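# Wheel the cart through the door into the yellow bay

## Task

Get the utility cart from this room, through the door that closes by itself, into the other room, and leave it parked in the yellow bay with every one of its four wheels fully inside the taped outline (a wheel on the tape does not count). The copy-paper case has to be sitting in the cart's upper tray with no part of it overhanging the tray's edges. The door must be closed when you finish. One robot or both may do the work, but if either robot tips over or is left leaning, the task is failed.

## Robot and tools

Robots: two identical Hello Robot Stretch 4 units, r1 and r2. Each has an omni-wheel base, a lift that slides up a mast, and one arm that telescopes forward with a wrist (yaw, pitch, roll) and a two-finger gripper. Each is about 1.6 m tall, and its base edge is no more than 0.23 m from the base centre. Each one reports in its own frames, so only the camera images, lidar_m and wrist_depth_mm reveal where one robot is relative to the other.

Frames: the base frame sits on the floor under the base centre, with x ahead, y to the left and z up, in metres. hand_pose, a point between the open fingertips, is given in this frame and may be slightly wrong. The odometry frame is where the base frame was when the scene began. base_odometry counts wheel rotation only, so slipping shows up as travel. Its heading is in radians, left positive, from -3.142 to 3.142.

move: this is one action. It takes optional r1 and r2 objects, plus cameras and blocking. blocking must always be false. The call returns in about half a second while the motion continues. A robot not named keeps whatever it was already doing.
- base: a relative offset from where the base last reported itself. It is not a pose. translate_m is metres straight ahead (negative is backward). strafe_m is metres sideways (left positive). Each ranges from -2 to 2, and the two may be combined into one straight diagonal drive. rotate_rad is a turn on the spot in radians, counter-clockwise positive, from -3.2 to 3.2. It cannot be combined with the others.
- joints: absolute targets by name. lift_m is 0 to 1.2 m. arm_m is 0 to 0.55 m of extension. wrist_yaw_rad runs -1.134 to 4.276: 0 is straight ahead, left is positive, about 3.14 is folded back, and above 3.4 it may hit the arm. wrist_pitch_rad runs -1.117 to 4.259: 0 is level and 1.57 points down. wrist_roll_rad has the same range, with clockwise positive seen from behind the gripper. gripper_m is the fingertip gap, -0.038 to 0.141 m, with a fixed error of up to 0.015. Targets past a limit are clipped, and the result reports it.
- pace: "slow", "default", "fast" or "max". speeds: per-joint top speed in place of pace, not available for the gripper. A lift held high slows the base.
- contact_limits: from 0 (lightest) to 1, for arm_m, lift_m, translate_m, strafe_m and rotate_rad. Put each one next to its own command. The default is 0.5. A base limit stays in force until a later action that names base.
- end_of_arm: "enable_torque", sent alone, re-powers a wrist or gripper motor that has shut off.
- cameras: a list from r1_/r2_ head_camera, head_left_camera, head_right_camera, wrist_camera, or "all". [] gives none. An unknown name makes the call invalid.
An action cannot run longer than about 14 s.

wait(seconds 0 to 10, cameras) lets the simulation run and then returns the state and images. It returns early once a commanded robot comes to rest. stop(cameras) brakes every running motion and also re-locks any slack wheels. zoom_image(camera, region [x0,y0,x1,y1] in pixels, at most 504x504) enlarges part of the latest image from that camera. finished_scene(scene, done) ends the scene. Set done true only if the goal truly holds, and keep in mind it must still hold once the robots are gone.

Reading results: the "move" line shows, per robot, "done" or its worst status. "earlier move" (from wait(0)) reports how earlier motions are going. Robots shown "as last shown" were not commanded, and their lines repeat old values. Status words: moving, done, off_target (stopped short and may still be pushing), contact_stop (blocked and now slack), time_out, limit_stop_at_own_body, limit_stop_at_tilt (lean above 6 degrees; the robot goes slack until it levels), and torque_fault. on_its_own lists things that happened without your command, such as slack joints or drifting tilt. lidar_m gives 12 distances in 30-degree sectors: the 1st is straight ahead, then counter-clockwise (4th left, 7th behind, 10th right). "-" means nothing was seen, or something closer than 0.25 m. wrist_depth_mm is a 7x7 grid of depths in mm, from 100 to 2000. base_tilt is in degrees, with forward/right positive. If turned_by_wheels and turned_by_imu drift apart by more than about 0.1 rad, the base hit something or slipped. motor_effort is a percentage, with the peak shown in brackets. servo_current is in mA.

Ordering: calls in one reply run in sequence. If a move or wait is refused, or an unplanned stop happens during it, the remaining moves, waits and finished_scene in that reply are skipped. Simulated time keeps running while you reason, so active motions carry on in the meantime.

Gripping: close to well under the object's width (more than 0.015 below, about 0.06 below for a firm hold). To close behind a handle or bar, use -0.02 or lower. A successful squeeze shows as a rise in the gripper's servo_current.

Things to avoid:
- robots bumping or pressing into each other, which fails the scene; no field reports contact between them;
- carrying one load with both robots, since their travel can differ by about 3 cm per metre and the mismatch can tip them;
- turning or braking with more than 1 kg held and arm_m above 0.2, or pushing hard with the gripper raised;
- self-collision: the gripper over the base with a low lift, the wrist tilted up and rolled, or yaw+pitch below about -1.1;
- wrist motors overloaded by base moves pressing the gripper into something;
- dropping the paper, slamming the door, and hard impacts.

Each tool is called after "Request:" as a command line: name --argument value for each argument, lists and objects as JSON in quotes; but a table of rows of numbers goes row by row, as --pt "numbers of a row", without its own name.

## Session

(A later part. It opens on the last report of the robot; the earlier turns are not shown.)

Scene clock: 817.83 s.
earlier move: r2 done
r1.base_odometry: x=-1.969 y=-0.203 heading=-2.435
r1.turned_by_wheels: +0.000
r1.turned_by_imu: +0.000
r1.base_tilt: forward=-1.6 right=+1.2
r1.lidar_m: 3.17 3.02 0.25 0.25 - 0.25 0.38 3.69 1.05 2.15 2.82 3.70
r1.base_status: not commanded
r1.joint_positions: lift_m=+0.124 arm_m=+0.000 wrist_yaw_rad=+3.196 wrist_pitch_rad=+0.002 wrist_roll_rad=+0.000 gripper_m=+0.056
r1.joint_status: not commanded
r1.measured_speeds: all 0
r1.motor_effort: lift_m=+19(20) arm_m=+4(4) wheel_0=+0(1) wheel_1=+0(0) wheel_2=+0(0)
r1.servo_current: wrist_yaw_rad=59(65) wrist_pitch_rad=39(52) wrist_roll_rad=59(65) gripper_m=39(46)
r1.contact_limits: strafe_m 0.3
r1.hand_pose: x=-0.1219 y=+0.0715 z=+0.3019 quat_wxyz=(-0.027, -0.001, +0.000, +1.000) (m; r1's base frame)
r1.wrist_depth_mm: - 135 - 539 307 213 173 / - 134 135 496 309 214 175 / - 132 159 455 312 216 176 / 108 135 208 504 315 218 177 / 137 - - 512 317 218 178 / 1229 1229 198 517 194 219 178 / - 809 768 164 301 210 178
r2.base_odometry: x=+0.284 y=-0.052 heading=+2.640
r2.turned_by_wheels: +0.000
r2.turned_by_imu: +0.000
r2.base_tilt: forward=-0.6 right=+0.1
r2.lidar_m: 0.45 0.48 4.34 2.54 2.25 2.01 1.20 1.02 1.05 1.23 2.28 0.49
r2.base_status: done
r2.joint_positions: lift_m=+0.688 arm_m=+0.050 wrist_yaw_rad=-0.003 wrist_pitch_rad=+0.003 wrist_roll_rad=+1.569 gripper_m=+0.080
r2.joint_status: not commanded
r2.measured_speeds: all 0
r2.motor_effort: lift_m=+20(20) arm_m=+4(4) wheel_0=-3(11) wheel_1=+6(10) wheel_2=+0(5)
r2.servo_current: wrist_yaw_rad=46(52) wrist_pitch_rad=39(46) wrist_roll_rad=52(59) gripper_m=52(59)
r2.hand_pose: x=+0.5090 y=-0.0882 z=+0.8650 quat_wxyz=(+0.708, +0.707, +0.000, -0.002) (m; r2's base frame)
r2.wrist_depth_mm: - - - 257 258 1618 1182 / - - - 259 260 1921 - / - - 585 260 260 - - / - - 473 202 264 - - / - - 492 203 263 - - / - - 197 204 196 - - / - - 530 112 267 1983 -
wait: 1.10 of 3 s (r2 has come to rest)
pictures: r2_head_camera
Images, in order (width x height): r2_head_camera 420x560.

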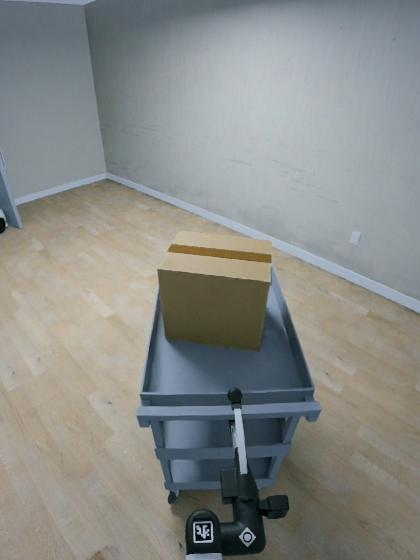

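Request:
move --r2 '{"base":{"translate_m":0.032,"strafe_m":0.017},"pace":"slow"}' --blocking false --cameras '[]'

Request:
wait --seconds 3 --cameras '["r2_wrist_camera"]'

Request:
move --r2 '{"joints":{"gripper_m":-0.038}}' --blocking false --cameras '[]'

Request:
wait --seconds 3 --cameras '["r2_wrist_camera"]'

Scene clock: 823.80 s.
move: r2 moving
r1: as last shown
r1.base_tilt: forward=-1.6 right=+1.3
r1.lidar_m: 3.15 3.03 0.25 0.25 - 0.25 0.39 3.70 1.03 2.17 2.80 3.69
r1.motor_effort: lift_m=+19(19) arm_m=+4(4) wheel_0=+0(1) wheel_1=+0(0) wheel_2=+0(0)
r1.servo_current: wrist_yaw_rad=33(59) wrist_pitch_rad=39(46) wrist_roll_rad=52(72) gripper_m=33(46)
r1.contact_limits: strafe_m 0.3
r1.wrist_depth_mm: - 134 - 539 306 213 173 / - 134 135 496 310 215 174 / - 132 159 455 314 216 176 / 108 135 208 504 314 217 177 / 137 - - 517 317 218 178 / 1229 1229 198 517 194 219 178 / - 820 759 164 301 210 177
r2.base_odometry: x=+0.270 y=-0.052 heading=+2.640
r2.turned_by_wheels: +0.000
r2.turned_by_imu: +0.001
r2.base_tilt: forward=-0.7 right=+0.1
r2.lidar_m: 0.43 0.49 4.31 2.57 2.25 2.07 1.20 1.05 1.07 1.21 2.29 0.49
r2.base_status: translate_m moving; strafe_m moving
r2.joint_positions: lift_m=+0.688 arm_m=+0.050 wrist_yaw_rad=-0.003 wrist_pitch_rad=+0.003 wrist_roll_rad=+1.569 gripper_m=+0.080
r2.joint_status: not commanded
r2.measured_speeds: translate_m=+0.049 strafe_m=+0.025 rotate_rad=+0.002 lift_m=+0.000 arm_m=+0.000 wrist_yaw_rad=+0.000 wrist_pitch_rad=+0.000 wrist_roll_rad=+0.000
r2.motor_effort: lift_m=+20(20) arm_m=+4(4) wheel_0=+3(6) wheel_1=+8(9) wheel_2=-9(10)
r2.servo_current: wrist_yaw_rad=52(59) wrist_pitch_rad=46(46) wrist_roll_rad=46(46) gripper_m=46(52)
r2.hand_pose: x=+0.5090 y=-0.0882 z=+0.8650 quat_wxyz=(+0.708, +0.707, +0.000, -0.002) (m; r2's base frame)
r2.wrist_depth_mm: - - - 247 247 1756 1255 / - - - 189 250 1756 - / - - 500 190 250 - - / - - 462 191 251 - - / - - 477 191 253 - - / - - 196 193 196 - - / - - 521 112 256 1921 -
pictures: none
No camera images: "cameras" was empty.

Scene clock: 824.70 s.
earlier move: r2 done
r1.base_odometry: x=-1.969 y=-0.203 heading=-2.435
r1.turned_by_wheels: +0.000
r1.turned_by_imu: +0.000
r1.base_tilt: forward=-1.6 right=+1.3
r1.lidar_m: 3.15 3.00 0.25 0.25 - 0.25 0.38 3.69 1.05 2.19 2.83 3.69
r1.base_status: not commanded
r1.joint_positions: lift_m=+0.124 arm_m=+0.000 wrist_yaw_rad=+3.196 wrist_pitch_rad=+0.002 wrist_roll_rad=+0.000 gripper_m=+0.056
r1.joint_status: not commanded
r1.measured_speeds: all 0
r1.motor_effort: lift_m=+19(20) arm_m=+4(4) wheel_0=+0(1) wheel_1=+0(0) wheel_2=+0(0)
r1.servo_current: wrist_yaw_rad=52(85) wrist_pitch_rad=39(46) wrist_roll_rad=39(72) gripper_m=39(46)
r1.contact_limits: strafe_m 0.3
r1.hand_pose: x=-0.1219 y=+0.0715 z=+0.3019 quat_wxyz=(-0.027, -0.001, +0.000, +1.000) (m; r1's base frame)
r1.wrist_depth_mm: - 134 - 539 306 213 174 / - 134 135 496 310 214 175 / - 132 159 459 314 216 176 / 108 135 208 504 315 217 177 / 137 - - 512 317 218 177 / 1229 1229 198 517 195 219 178 / - 809 759 164 301 210 178
r2.base_odometry: x=+0.248 y=-0.052 heading=+2.640
r2.turned_by_wheels: +0.000
r2.turned_by_imu: +0.000
r2.base_tilt: forward=-0.7 right=+0.1
r2.lidar_m: 0.44 3.88 4.37 2.58 2.25 2.09 1.24 1.04 1.05 1.28 2.35 0.47
r2.base_status: done
r2.joint_positions: lift_m=+0.688 arm_m=+0.050 wrist_yaw_rad=-0.003 wrist_pitch_rad=+0.003 wrist_roll_rad=+1.569 gripper_m=+0.080
r2.joint_status: not commanded
r2.measured_speeds: all 0
r2.motor_effort: lift_m=+20(20) arm_m=+4(4) wheel_0=+4(9) wheel_1=+4(9) wheel_2=-6(12)
r2.servo_current: wrist_yaw_rad=46(59) wrist_pitch_rad=39(46) wrist_roll_rad=59(59) gripper_m=52(59)
r2.hand_pose: x=+0.5090 y=-0.0883 z=+0.8650 quat_wxyz=(+0.708, +0.707, +0.000, -0.002) (m; r2's base frame)
r2.wrist_depth_mm: - - - 183 241 1708 - / - - - 185 244 - - / - - 452 187 246 - - / - - 466 188 248 - - / - - 484 189 249 - - / - - 196 190 197 - - / - - - 112 253 - 517
wait: 0.90 of 3 s (r2 has come to rest)
pictures: r2_wrist_camera
Images, in order (width x height): r2_wrist_camera 616x392.

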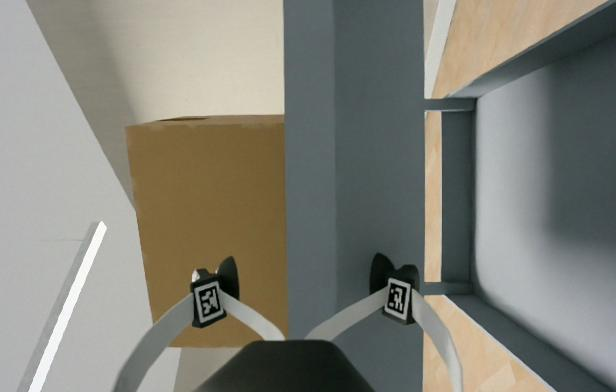

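Scene clock: 825.20 s.
move: r2 moving
r1: as last shown
r1.lidar_m: 3.16 3.02 0.25 0.25 - 0.25 0.39 3.70 1.06 2.17 2.81 3.70
r1.motor_effort: lift_m=+19(19) arm_m=+4(4) wheel_0=+0(0) wheel_1=+0(0) wheel_2=+0(0)
r1.servo_current: wrist_yaw_rad=65(65) wrist_pitch_rad=46(46) wrist_roll_rad=52(59) gripper_m=46(46)
r1.contact_limits: strafe_m 0.3
r1.wrist_depth_mm: - 135 - 539 306 213 173 / - 134 135 496 309 214 174 / - 132 160 459 312 216 176 / 108 135 208 504 315 217 177 / 137 - - 512 317 219 178 / 1229 1229 198 517 195 220 178 / - 809 759 164 301 209 178
r2.base_odometry: x=+0.248 y=-0.052 heading=+2.640
r2.turned_by_wheels: +0.000
r2.turned_by_imu: +0.000
r2.base_tilt: forward=-0.6 right=+0.1
r2.lidar_m: 0.44 3.86 4.33 2.59 2.26 2.09 1.24 1.08 1.05 1.28 2.29 0.46
r2.base_status: not commanded
r2.joint_positions: lift_m=+0.688 arm_m=+0.050 wrist_yaw_rad=-0.003 wrist_pitch_rad=+0.003 wrist_roll_rad=+1.569 gripper_m=+0.062
r2.joint_status: gripper_m moving
r2.measured_speeds: all 0
r2.motor_effort: lift_m=+20(20) arm_m=+4(5) wheel_0=+4(4) wheel_1=+4(4) wheel_2=-6(6)
r2.servo_current: wrist_yaw_rad=46(59) wrist_pitch_rad=46(46) wrist_roll_rad=46(59) gripper_m=98(117)
r2.hand_pose: x=+0.5090 y=-0.0883 z=+0.8650 quat_wxyz=(+0.708, +0.707, +0.000, -0.002) (m; r2's base frame)
r2.wrist_depth_mm: - - - 183 243 1756 - / - - - 185 243 - - / - - 452 187 246 - - / - - 466 188 248 - - / - - 480 189 250 - - / - - 195 190 195 - - / - - - 112 254 1756 517
pictures: none
No camera images: "cameras" was empty.

Scene clock: 826.53 s.
earlier move: r2 done
r1.base_odometry: x=-1.969 y=-0.203 heading=-2.435
r1.turned_by_wheels: +0.000
r1.turned_by_imu: +0.000
r1.base_tilt: forward=-1.6 right=+1.3
r1.lidar_m: 3.16 3.00 0.25 0.25 - 0.25 0.37 3.73 1.04 2.16 2.78 3.71
r1.base_status: not commanded
r1.joint_positions: lift_m=+0.124 arm_m=+0.000 wrist_yaw_rad=+3.196 wrist_pitch_rad=+0.002 wrist_roll_rad=+0.000 gripper_m=+0.056
r1.joint_status: not commanded
r1.measured_speeds: all 0
r1.motor_effort: lift_m=+19(19) arm_m=+4(4) wheel_0=+0(1) wheel_1=+0(0) wheel_2=+0(0)
r1.servo_current: wrist_yaw_rad=46(72) wrist_pitch_rad=39(52) wrist_roll_rad=52(72) gripper_m=46(52)
r1.contact_limits: strafe_m 0.3
r1.hand_pose: x=-0.1219 y=+0.0715 z=+0.3019 quat_wxyz=(-0.027, -0.001, +0.000, +1.000) (m; r1's base frame)
r1.wrist_depth_mm: - 135 - 539 306 213 174 / - 135 134 500 307 214 174 / - 132 159 459 314 216 176 / 108 135 208 508 315 217 177 / 137 - - 512 317 219 177 / 1255 1229 198 517 195 220 178 / - 820 759 164 301 210 178
r2.base_odometry: x=+0.248 y=-0.052 heading=+2.640
r2.turned_by_wheels: +0.000
r2.turned_by_imu: +0.000
r2.base_tilt: forward=-0.7 right=+0.0
r2.lidar_m: 0.42 0.45 4.36 2.58 2.26 2.08 1.24 1.07 1.06 1.28 2.35 0.48
r2.base_status: not commanded
r2.joint_positions: lift_m=+0.688 arm_m=+0.050 wrist_yaw_rad=+0.002 wrist_pitch_rad=+0.003 wrist_roll_rad=+1.569 gripper_m=-0.036
r2.joint_status: all done
r2.measured_speeds: all 0
r2.motor_effort: lift_m=+20(20) arm_m=+4(5) wheel_0=+3(4) wheel_1=+3(4) wheel_2=-2(6)
r2.servo_current: wrist_yaw_rad=52(59) wrist_pitch_rad=39(52) wrist_roll_rad=46(65) gripper_m=124(351)
r2.hand_pose: x=+0.5094 y=-0.0869 z=+0.8650 quat_wxyz=(+0.708, +0.707, +0.002, -0.001) (m; r2's base frame)
r2.wrist_depth_mm: - - - 168 226 1618 - / - - - 168 229 - - / - 436 433 169 231 - - / - 455 445 171 231 - - / - - 469 173 234 - - / - - 183 175 178 640 - / - - - 112 237 1708 512
wait: 1.33 of 3 s (r2 has come to rest)
pictures: r2_wrist_camera
Images, in order (width x height): r2_wrist_camera 616x392.

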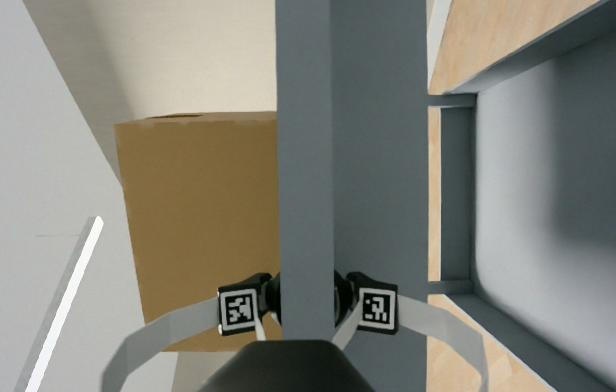

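Request:
move --r2 '{"base":{"rotate_rad":0.2},"pace":"slow"}' --blocking false --cameras '[]'

Request:
wait --seconds 3 --cameras '["r2_head_camera"]'

Scene clock: 841.77 s.
move: r2 moving
r1: as last shown
r1.base_tilt: forward=-1.6 right=+1.2
r1.lidar_m: 3.17 3.02 0.25 0.26 - 0.25 0.35 3.71 1.04 2.19 2.82 3.68
r1.motor_effort: lift_m=+19(20) arm_m=+4(4) wheel_0=+0(0) wheel_1=+0(0) wheel_2=+0(0)
r1.servo_current: wrist_yaw_rad=59(59) wrist_pitch_rad=46(46) wrist_roll_rad=33(59) gripper_m=33(46)
r1.contact_limits: strafe_m 0.3
r1.wrist_depth_mm: - 135 - 539 306 213 174 / - 134 135 496 309 214 174 / - 132 159 455 314 216 176 / 108 135 208 504 315 217 177 / 137 - - 517 317 218 178 / 1229 1229 198 517 195 219 178 / - 809 759 164 301 210 178
r2.base_odometry: x=+0.248 y=-0.052 heading=+2.762
r2.turned_by_wheels: +0.122
r2.turned_by_imu: +0.118
r2.base_tilt: forward=-0.7 right=+0.1
r2.lidar_m: 0.43 3.87 3.65 2.41 2.25 1.75 1.17 1.05 1.11 1.36 2.42 0.44
r2.base_status: rotate_rad moving
r2.joint_positions: lift_m=+0.688 arm_m=+0.050 wrist_yaw_rad=-0.005 wrist_pitch_rad=+0.003 wrist_roll_rad=+1.569 gripper_m=-0.037
r2.joint_status: not commanded
r2.measured_speeds: translate_m=-0.006 strafe_m=+0.002 rotate_rad=+0.416 lift_m=+0.000 arm_m=+0.000 wrist_yaw_rad=-0.018 wrist_pitch_rad=+0.000 wrist_roll_rad=+0.000
r2.motor_effort: lift_m=+20(20) arm_m=+4(4) wheel_0=-10(17) wheel_1=-6(10) wheel_2=-12(12)
r2.servo_current: wrist_yaw_rad=46(59) wrist_pitch_rad=46(46) wrist_roll_rad=46(59) gripper_m=117(137)
r2.hand_pose: x=+0.5088 y=-0.0890 z=+0.8650 quat_wxyz=(+0.708, +0.707, -0.001, -0.003) (m; r2's base frame)
r2.wrist_depth_mm: - - - 149 207 - - / - 539 407 152 211 - - / - 424 421 155 215 - - / - 449 449 160 220 - - / - 492 477 163 225 - - / - - 185 166 179 634 539 / - - - 112 235 1618 459
pictures: none
No camera images: "cameras" was empty.

Scene clock: 842.43 s.
earlier move: r2 done
r1.base_odometry: x=-1.969 y=-0.203 heading=-2.435
r1.turned_by_wheels: +0.000
r1.turned_by_imu: +0.000
r1.base_tilt: forward=-1.6 right=+1.3
r1.lidar_m: 3.14 3.05 0.25 0.25 - 0.25 0.36 3.70 1.04 2.18 2.82 3.73
r1.base_status: not commanded
r1.joint_positions: lift_m=+0.124 arm_m=+0.000 wrist_yaw_rad=+3.196 wrist_pitch_rad=+0.002 wrist_roll_rad=+0.000 gripper_m=+0.056
r1.joint_status: not commanded
r1.measured_speeds: all 0
r1.motor_effort: lift_m=+19(20) arm_m=+4(4) wheel_0=+0(0) wheel_1=+0(0) wheel_2=+0(0)
r1.servo_current: wrist_yaw_rad=52(72) wrist_pitch_rad=33(46) wrist_roll_rad=33(59) gripper_m=46(46)
r1.contact_limits: strafe_m 0.3
r1.hand_pose: x=-0.1219 y=+0.0715 z=+0.3019 quat_wxyz=(-0.027, -0.001, +0.000, +1.000) (m; r1's base frame)
r1.wrist_depth_mm: - 134 - 539 304 213 174 / - 134 135 500 310 214 175 / - 132 159 455 312 216 176 / 108 135 208 504 315 217 177 / 137 - - 512 319 219 178 / 1205 1229 198 521 195 219 178 / - 809 759 164 303 210 178
r2.base_odometry: x=+0.248 y=-0.052 heading=+2.839
r2.turned_by_wheels: +0.077
r2.turned_by_imu: +0.075
r2.base_tilt: forward=-0.7 right=+0.1
r2.lidar_m: 0.45 3.84 3.37 2.37 2.25 1.62 1.14 1.05 1.08 1.47 2.44 0.39
r2.base_status: done
r2.joint_positions: lift_m=+0.688 arm_m=+0.050 wrist_yaw_rad=-0.006 wrist_pitch_rad=+0.003 wrist_roll_rad=+1.569 gripper_m=-0.037
r2.joint_status: not commanded
r2.measured_speeds: all 0
r2.motor_effort: lift_m=+20(20) arm_m=+4(4) wheel_0=-6(17) wheel_1=-4(10) wheel_2=-7(13)
r2.servo_current: wrist_yaw_rad=52(59) wrist_pitch_rad=39(52) wrist_roll_rad=39(59) gripper_m=104(137)
r2.hand_pose: x=+0.5088 y=-0.0891 z=+0.8650 quat_wxyz=(+0.708, +0.707, -0.001, -0.003) (m; r2's base frame)
r2.wrist_depth_mm: - 370 377 131 187 - - / - 392 394 137 195 - - / - 430 427 142 205 - - / - 477 459 150 215 - - / - - 504 159 225 741 - / - - 184 166 179 1499 480 / - - - 112 247 1756 1182
wait: 0.67 of 3 s (r2 has come to rest)
pictures: r2_head_camera
Images, in order (width x height): r2_head_camera 420x560.

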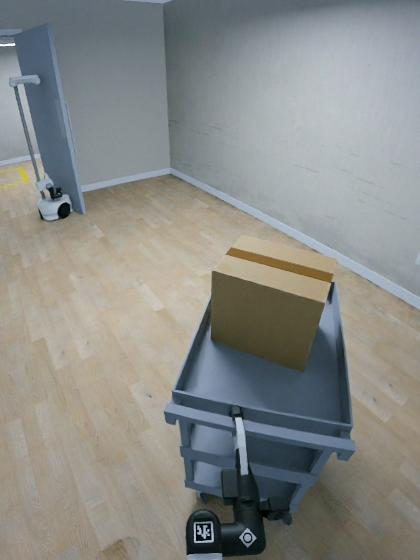

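Request:
move --r2 '{"base":{"strafe_m":-0.25},"pace":"slow"}' --blocking false --cameras '[]'

Request:
wait --seconds 4 --cameras '["r2_head_camera"]'

Scene clock: 849.77 s.
move: r2 moving
r1: as last shown
r1.lidar_m: 3.16 3.00 0.25 0.25 - 0.25 0.38 3.70 1.04 2.17 2.80 3.69
r1.motor_effort: lift_m=+19(19) arm_m=+4(4) wheel_0=+0(0) wheel_1=+0(0) wheel_2=+0(0)
r1.servo_current: wrist_yaw_rad=46(59) wrist_pitch_rad=39(52) wrist_roll_rad=46(59) gripper_m=39(46)
r1.contact_limits: strafe_m 0.3
r1.wrist_depth_mm: - 135 - 539 306 213 173 / - 134 134 500 310 214 175 / - 132 159 455 312 216 176 / 108 135 208 504 315 217 176 / 137 - - 512 317 219 178 / 1229 1229 198 521 194 219 178 / - 809 759 164 301 210 178
r2.base_odometry: x=+0.252 y=-0.038 heading=+2.839
r2.turned_by_wheels: +0.000
r2.turned_by_imu: +0.001
r2.base_tilt: forward=-0.7 right=+0.0
r2.lidar_m: 0.45 3.83 3.35 2.36 2.25 1.59 1.13 1.04 1.10 1.46 2.41 0.42
r2.base_status: strafe_m moving
r2.joint_positions: lift_m=+0.688 arm_m=+0.050 wrist_yaw_rad=-0.001 wrist_pitch_rad=+0.003 wrist_roll_rad=+1.569 gripper_m=-0.037
r2.joint_status: not commanded
r2.measured_speeds: translate_m=+0.000 strafe_m=-0.055 rotate_rad=-0.002 lift_m=+0.000 arm_m=+0.000 wrist_yaw_rad=+0.033 wrist_pitch_rad=+0.000 wrist_roll_rad=+0.000
r2.motor_effort: lift_m=+20(20) arm_m=+4(5) wheel_0=+8(8) wheel_1=-7(10) wheel_2=-1(6)
r2.servo_current: wrist_yaw_rad=39(65) wrist_pitch_rad=46(46) wrist_roll_rad=46(65) gripper_m=111(111)
r2.hand_pose: x=+0.5092 y=-0.0876 z=+0.8650 quat_wxyz=(+0.708, +0.707, +0.001, -0.001) (m; r2's base frame)
r2.wrist_depth_mm: - 370 375 126 183 - - / - 389 392 133 192 - - / - 430 424 140 202 - - / - 477 466 147 211 - - / - - 512 157 224 707 - / - - 186 163 179 1618 492 / - - - 112 247 1756 1205
pictures: none
No camera images: "cameras" was empty.

Scene clock: 852.90 s.
earlier move: r2 done
r1.base_odometry: x=-1.969 y=-0.203 heading=-2.435
r1.turned_by_wheels: +0.000
r1.turned_by_imu: +0.000
r1.base_tilt: forward=-1.6 right=+1.2
r1.lidar_m: 3.16 3.00 0.25 0.25 - 0.25 0.36 3.70 1.04 2.17 2.78 3.70
r1.base_status: not commanded
r1.joint_positions: lift_m=+0.124 arm_m=+0.000 wrist_yaw_rad=+3.196 wrist_pitch_rad=+0.002 wrist_roll_rad=+0.000 gripper_m=+0.056
r1.joint_status: not commanded
r1.measured_speeds: all 0
r1.motor_effort: lift_m=+19(20) arm_m=+4(4) wheel_0=+0(1) wheel_1=+0(0) wheel_2=+0(0)
r1.servo_current: wrist_yaw_rad=59(72) wrist_pitch_rad=33(52) wrist_roll_rad=39(65) gripper_m=46(46)
r1.contact_limits: strafe_m 0.3
r1.hand_pose: x=-0.1219 y=+0.0715 z=+0.3019 quat_wxyz=(-0.027, -0.001, +0.000, +1.000) (m; r1's base frame)
r1.wrist_depth_mm: - 135 - 535 306 213 173 / - 135 135 496 309 214 175 / - 132 159 459 314 216 176 / 108 135 208 504 315 217 177 / 137 - - 512 317 219 178 / 1229 1205 198 517 194 219 178 / - 820 759 164 301 210 178
r2.base_odometry: x=+0.322 y=+0.187 heading=+2.839
r2.turned_by_wheels: +0.000
r2.turned_by_imu: +0.002
r2.base_tilt: forward=-0.7 right=+0.0
r2.lidar_m: 0.44 0.50 3.64 2.57 2.45 1.41 1.00 0.91 0.97 1.32 2.21 0.42
r2.base_status: done
r2.joint_positions: lift_m=+0.688 arm_m=+0.050 wrist_yaw_rad=+0.005 wrist_pitch_rad=+0.003 wrist_roll_rad=+1.569 gripper_m=-0.037
r2.joint_status: not commanded
r2.measured_speeds: all 0
r2.motor_effort: lift_m=+20(20) arm_m=+4(5) wheel_0=+7(18) wheel_1=-4(10) wheel_2=+0(6)
r2.servo_current: wrist_yaw_rad=52(65) wrist_pitch_rad=39(52) wrist_roll_rad=46(65) gripper_m=111(117)
r2.hand_pose: x=+0.5097 y=-0.0859 z=+0.8650 quat_wxyz=(+0.708, +0.707, +0.003, +0.001) (m; r2's base frame)
r2.wrist_depth_mm: - - - 128 130 196 1098 / - - - 135 195 198 - / - 492 452 141 203 - - / - 436 427 149 213 - - / - 484 473 158 224 - - / - - 184 165 178 707 - / - - - 112 247 - -
wait: 3.13 of 4 s (r2 has come to rest)
pictures: r2_head_camera
Images, in order (width x height): r2_head_camera 420x560.

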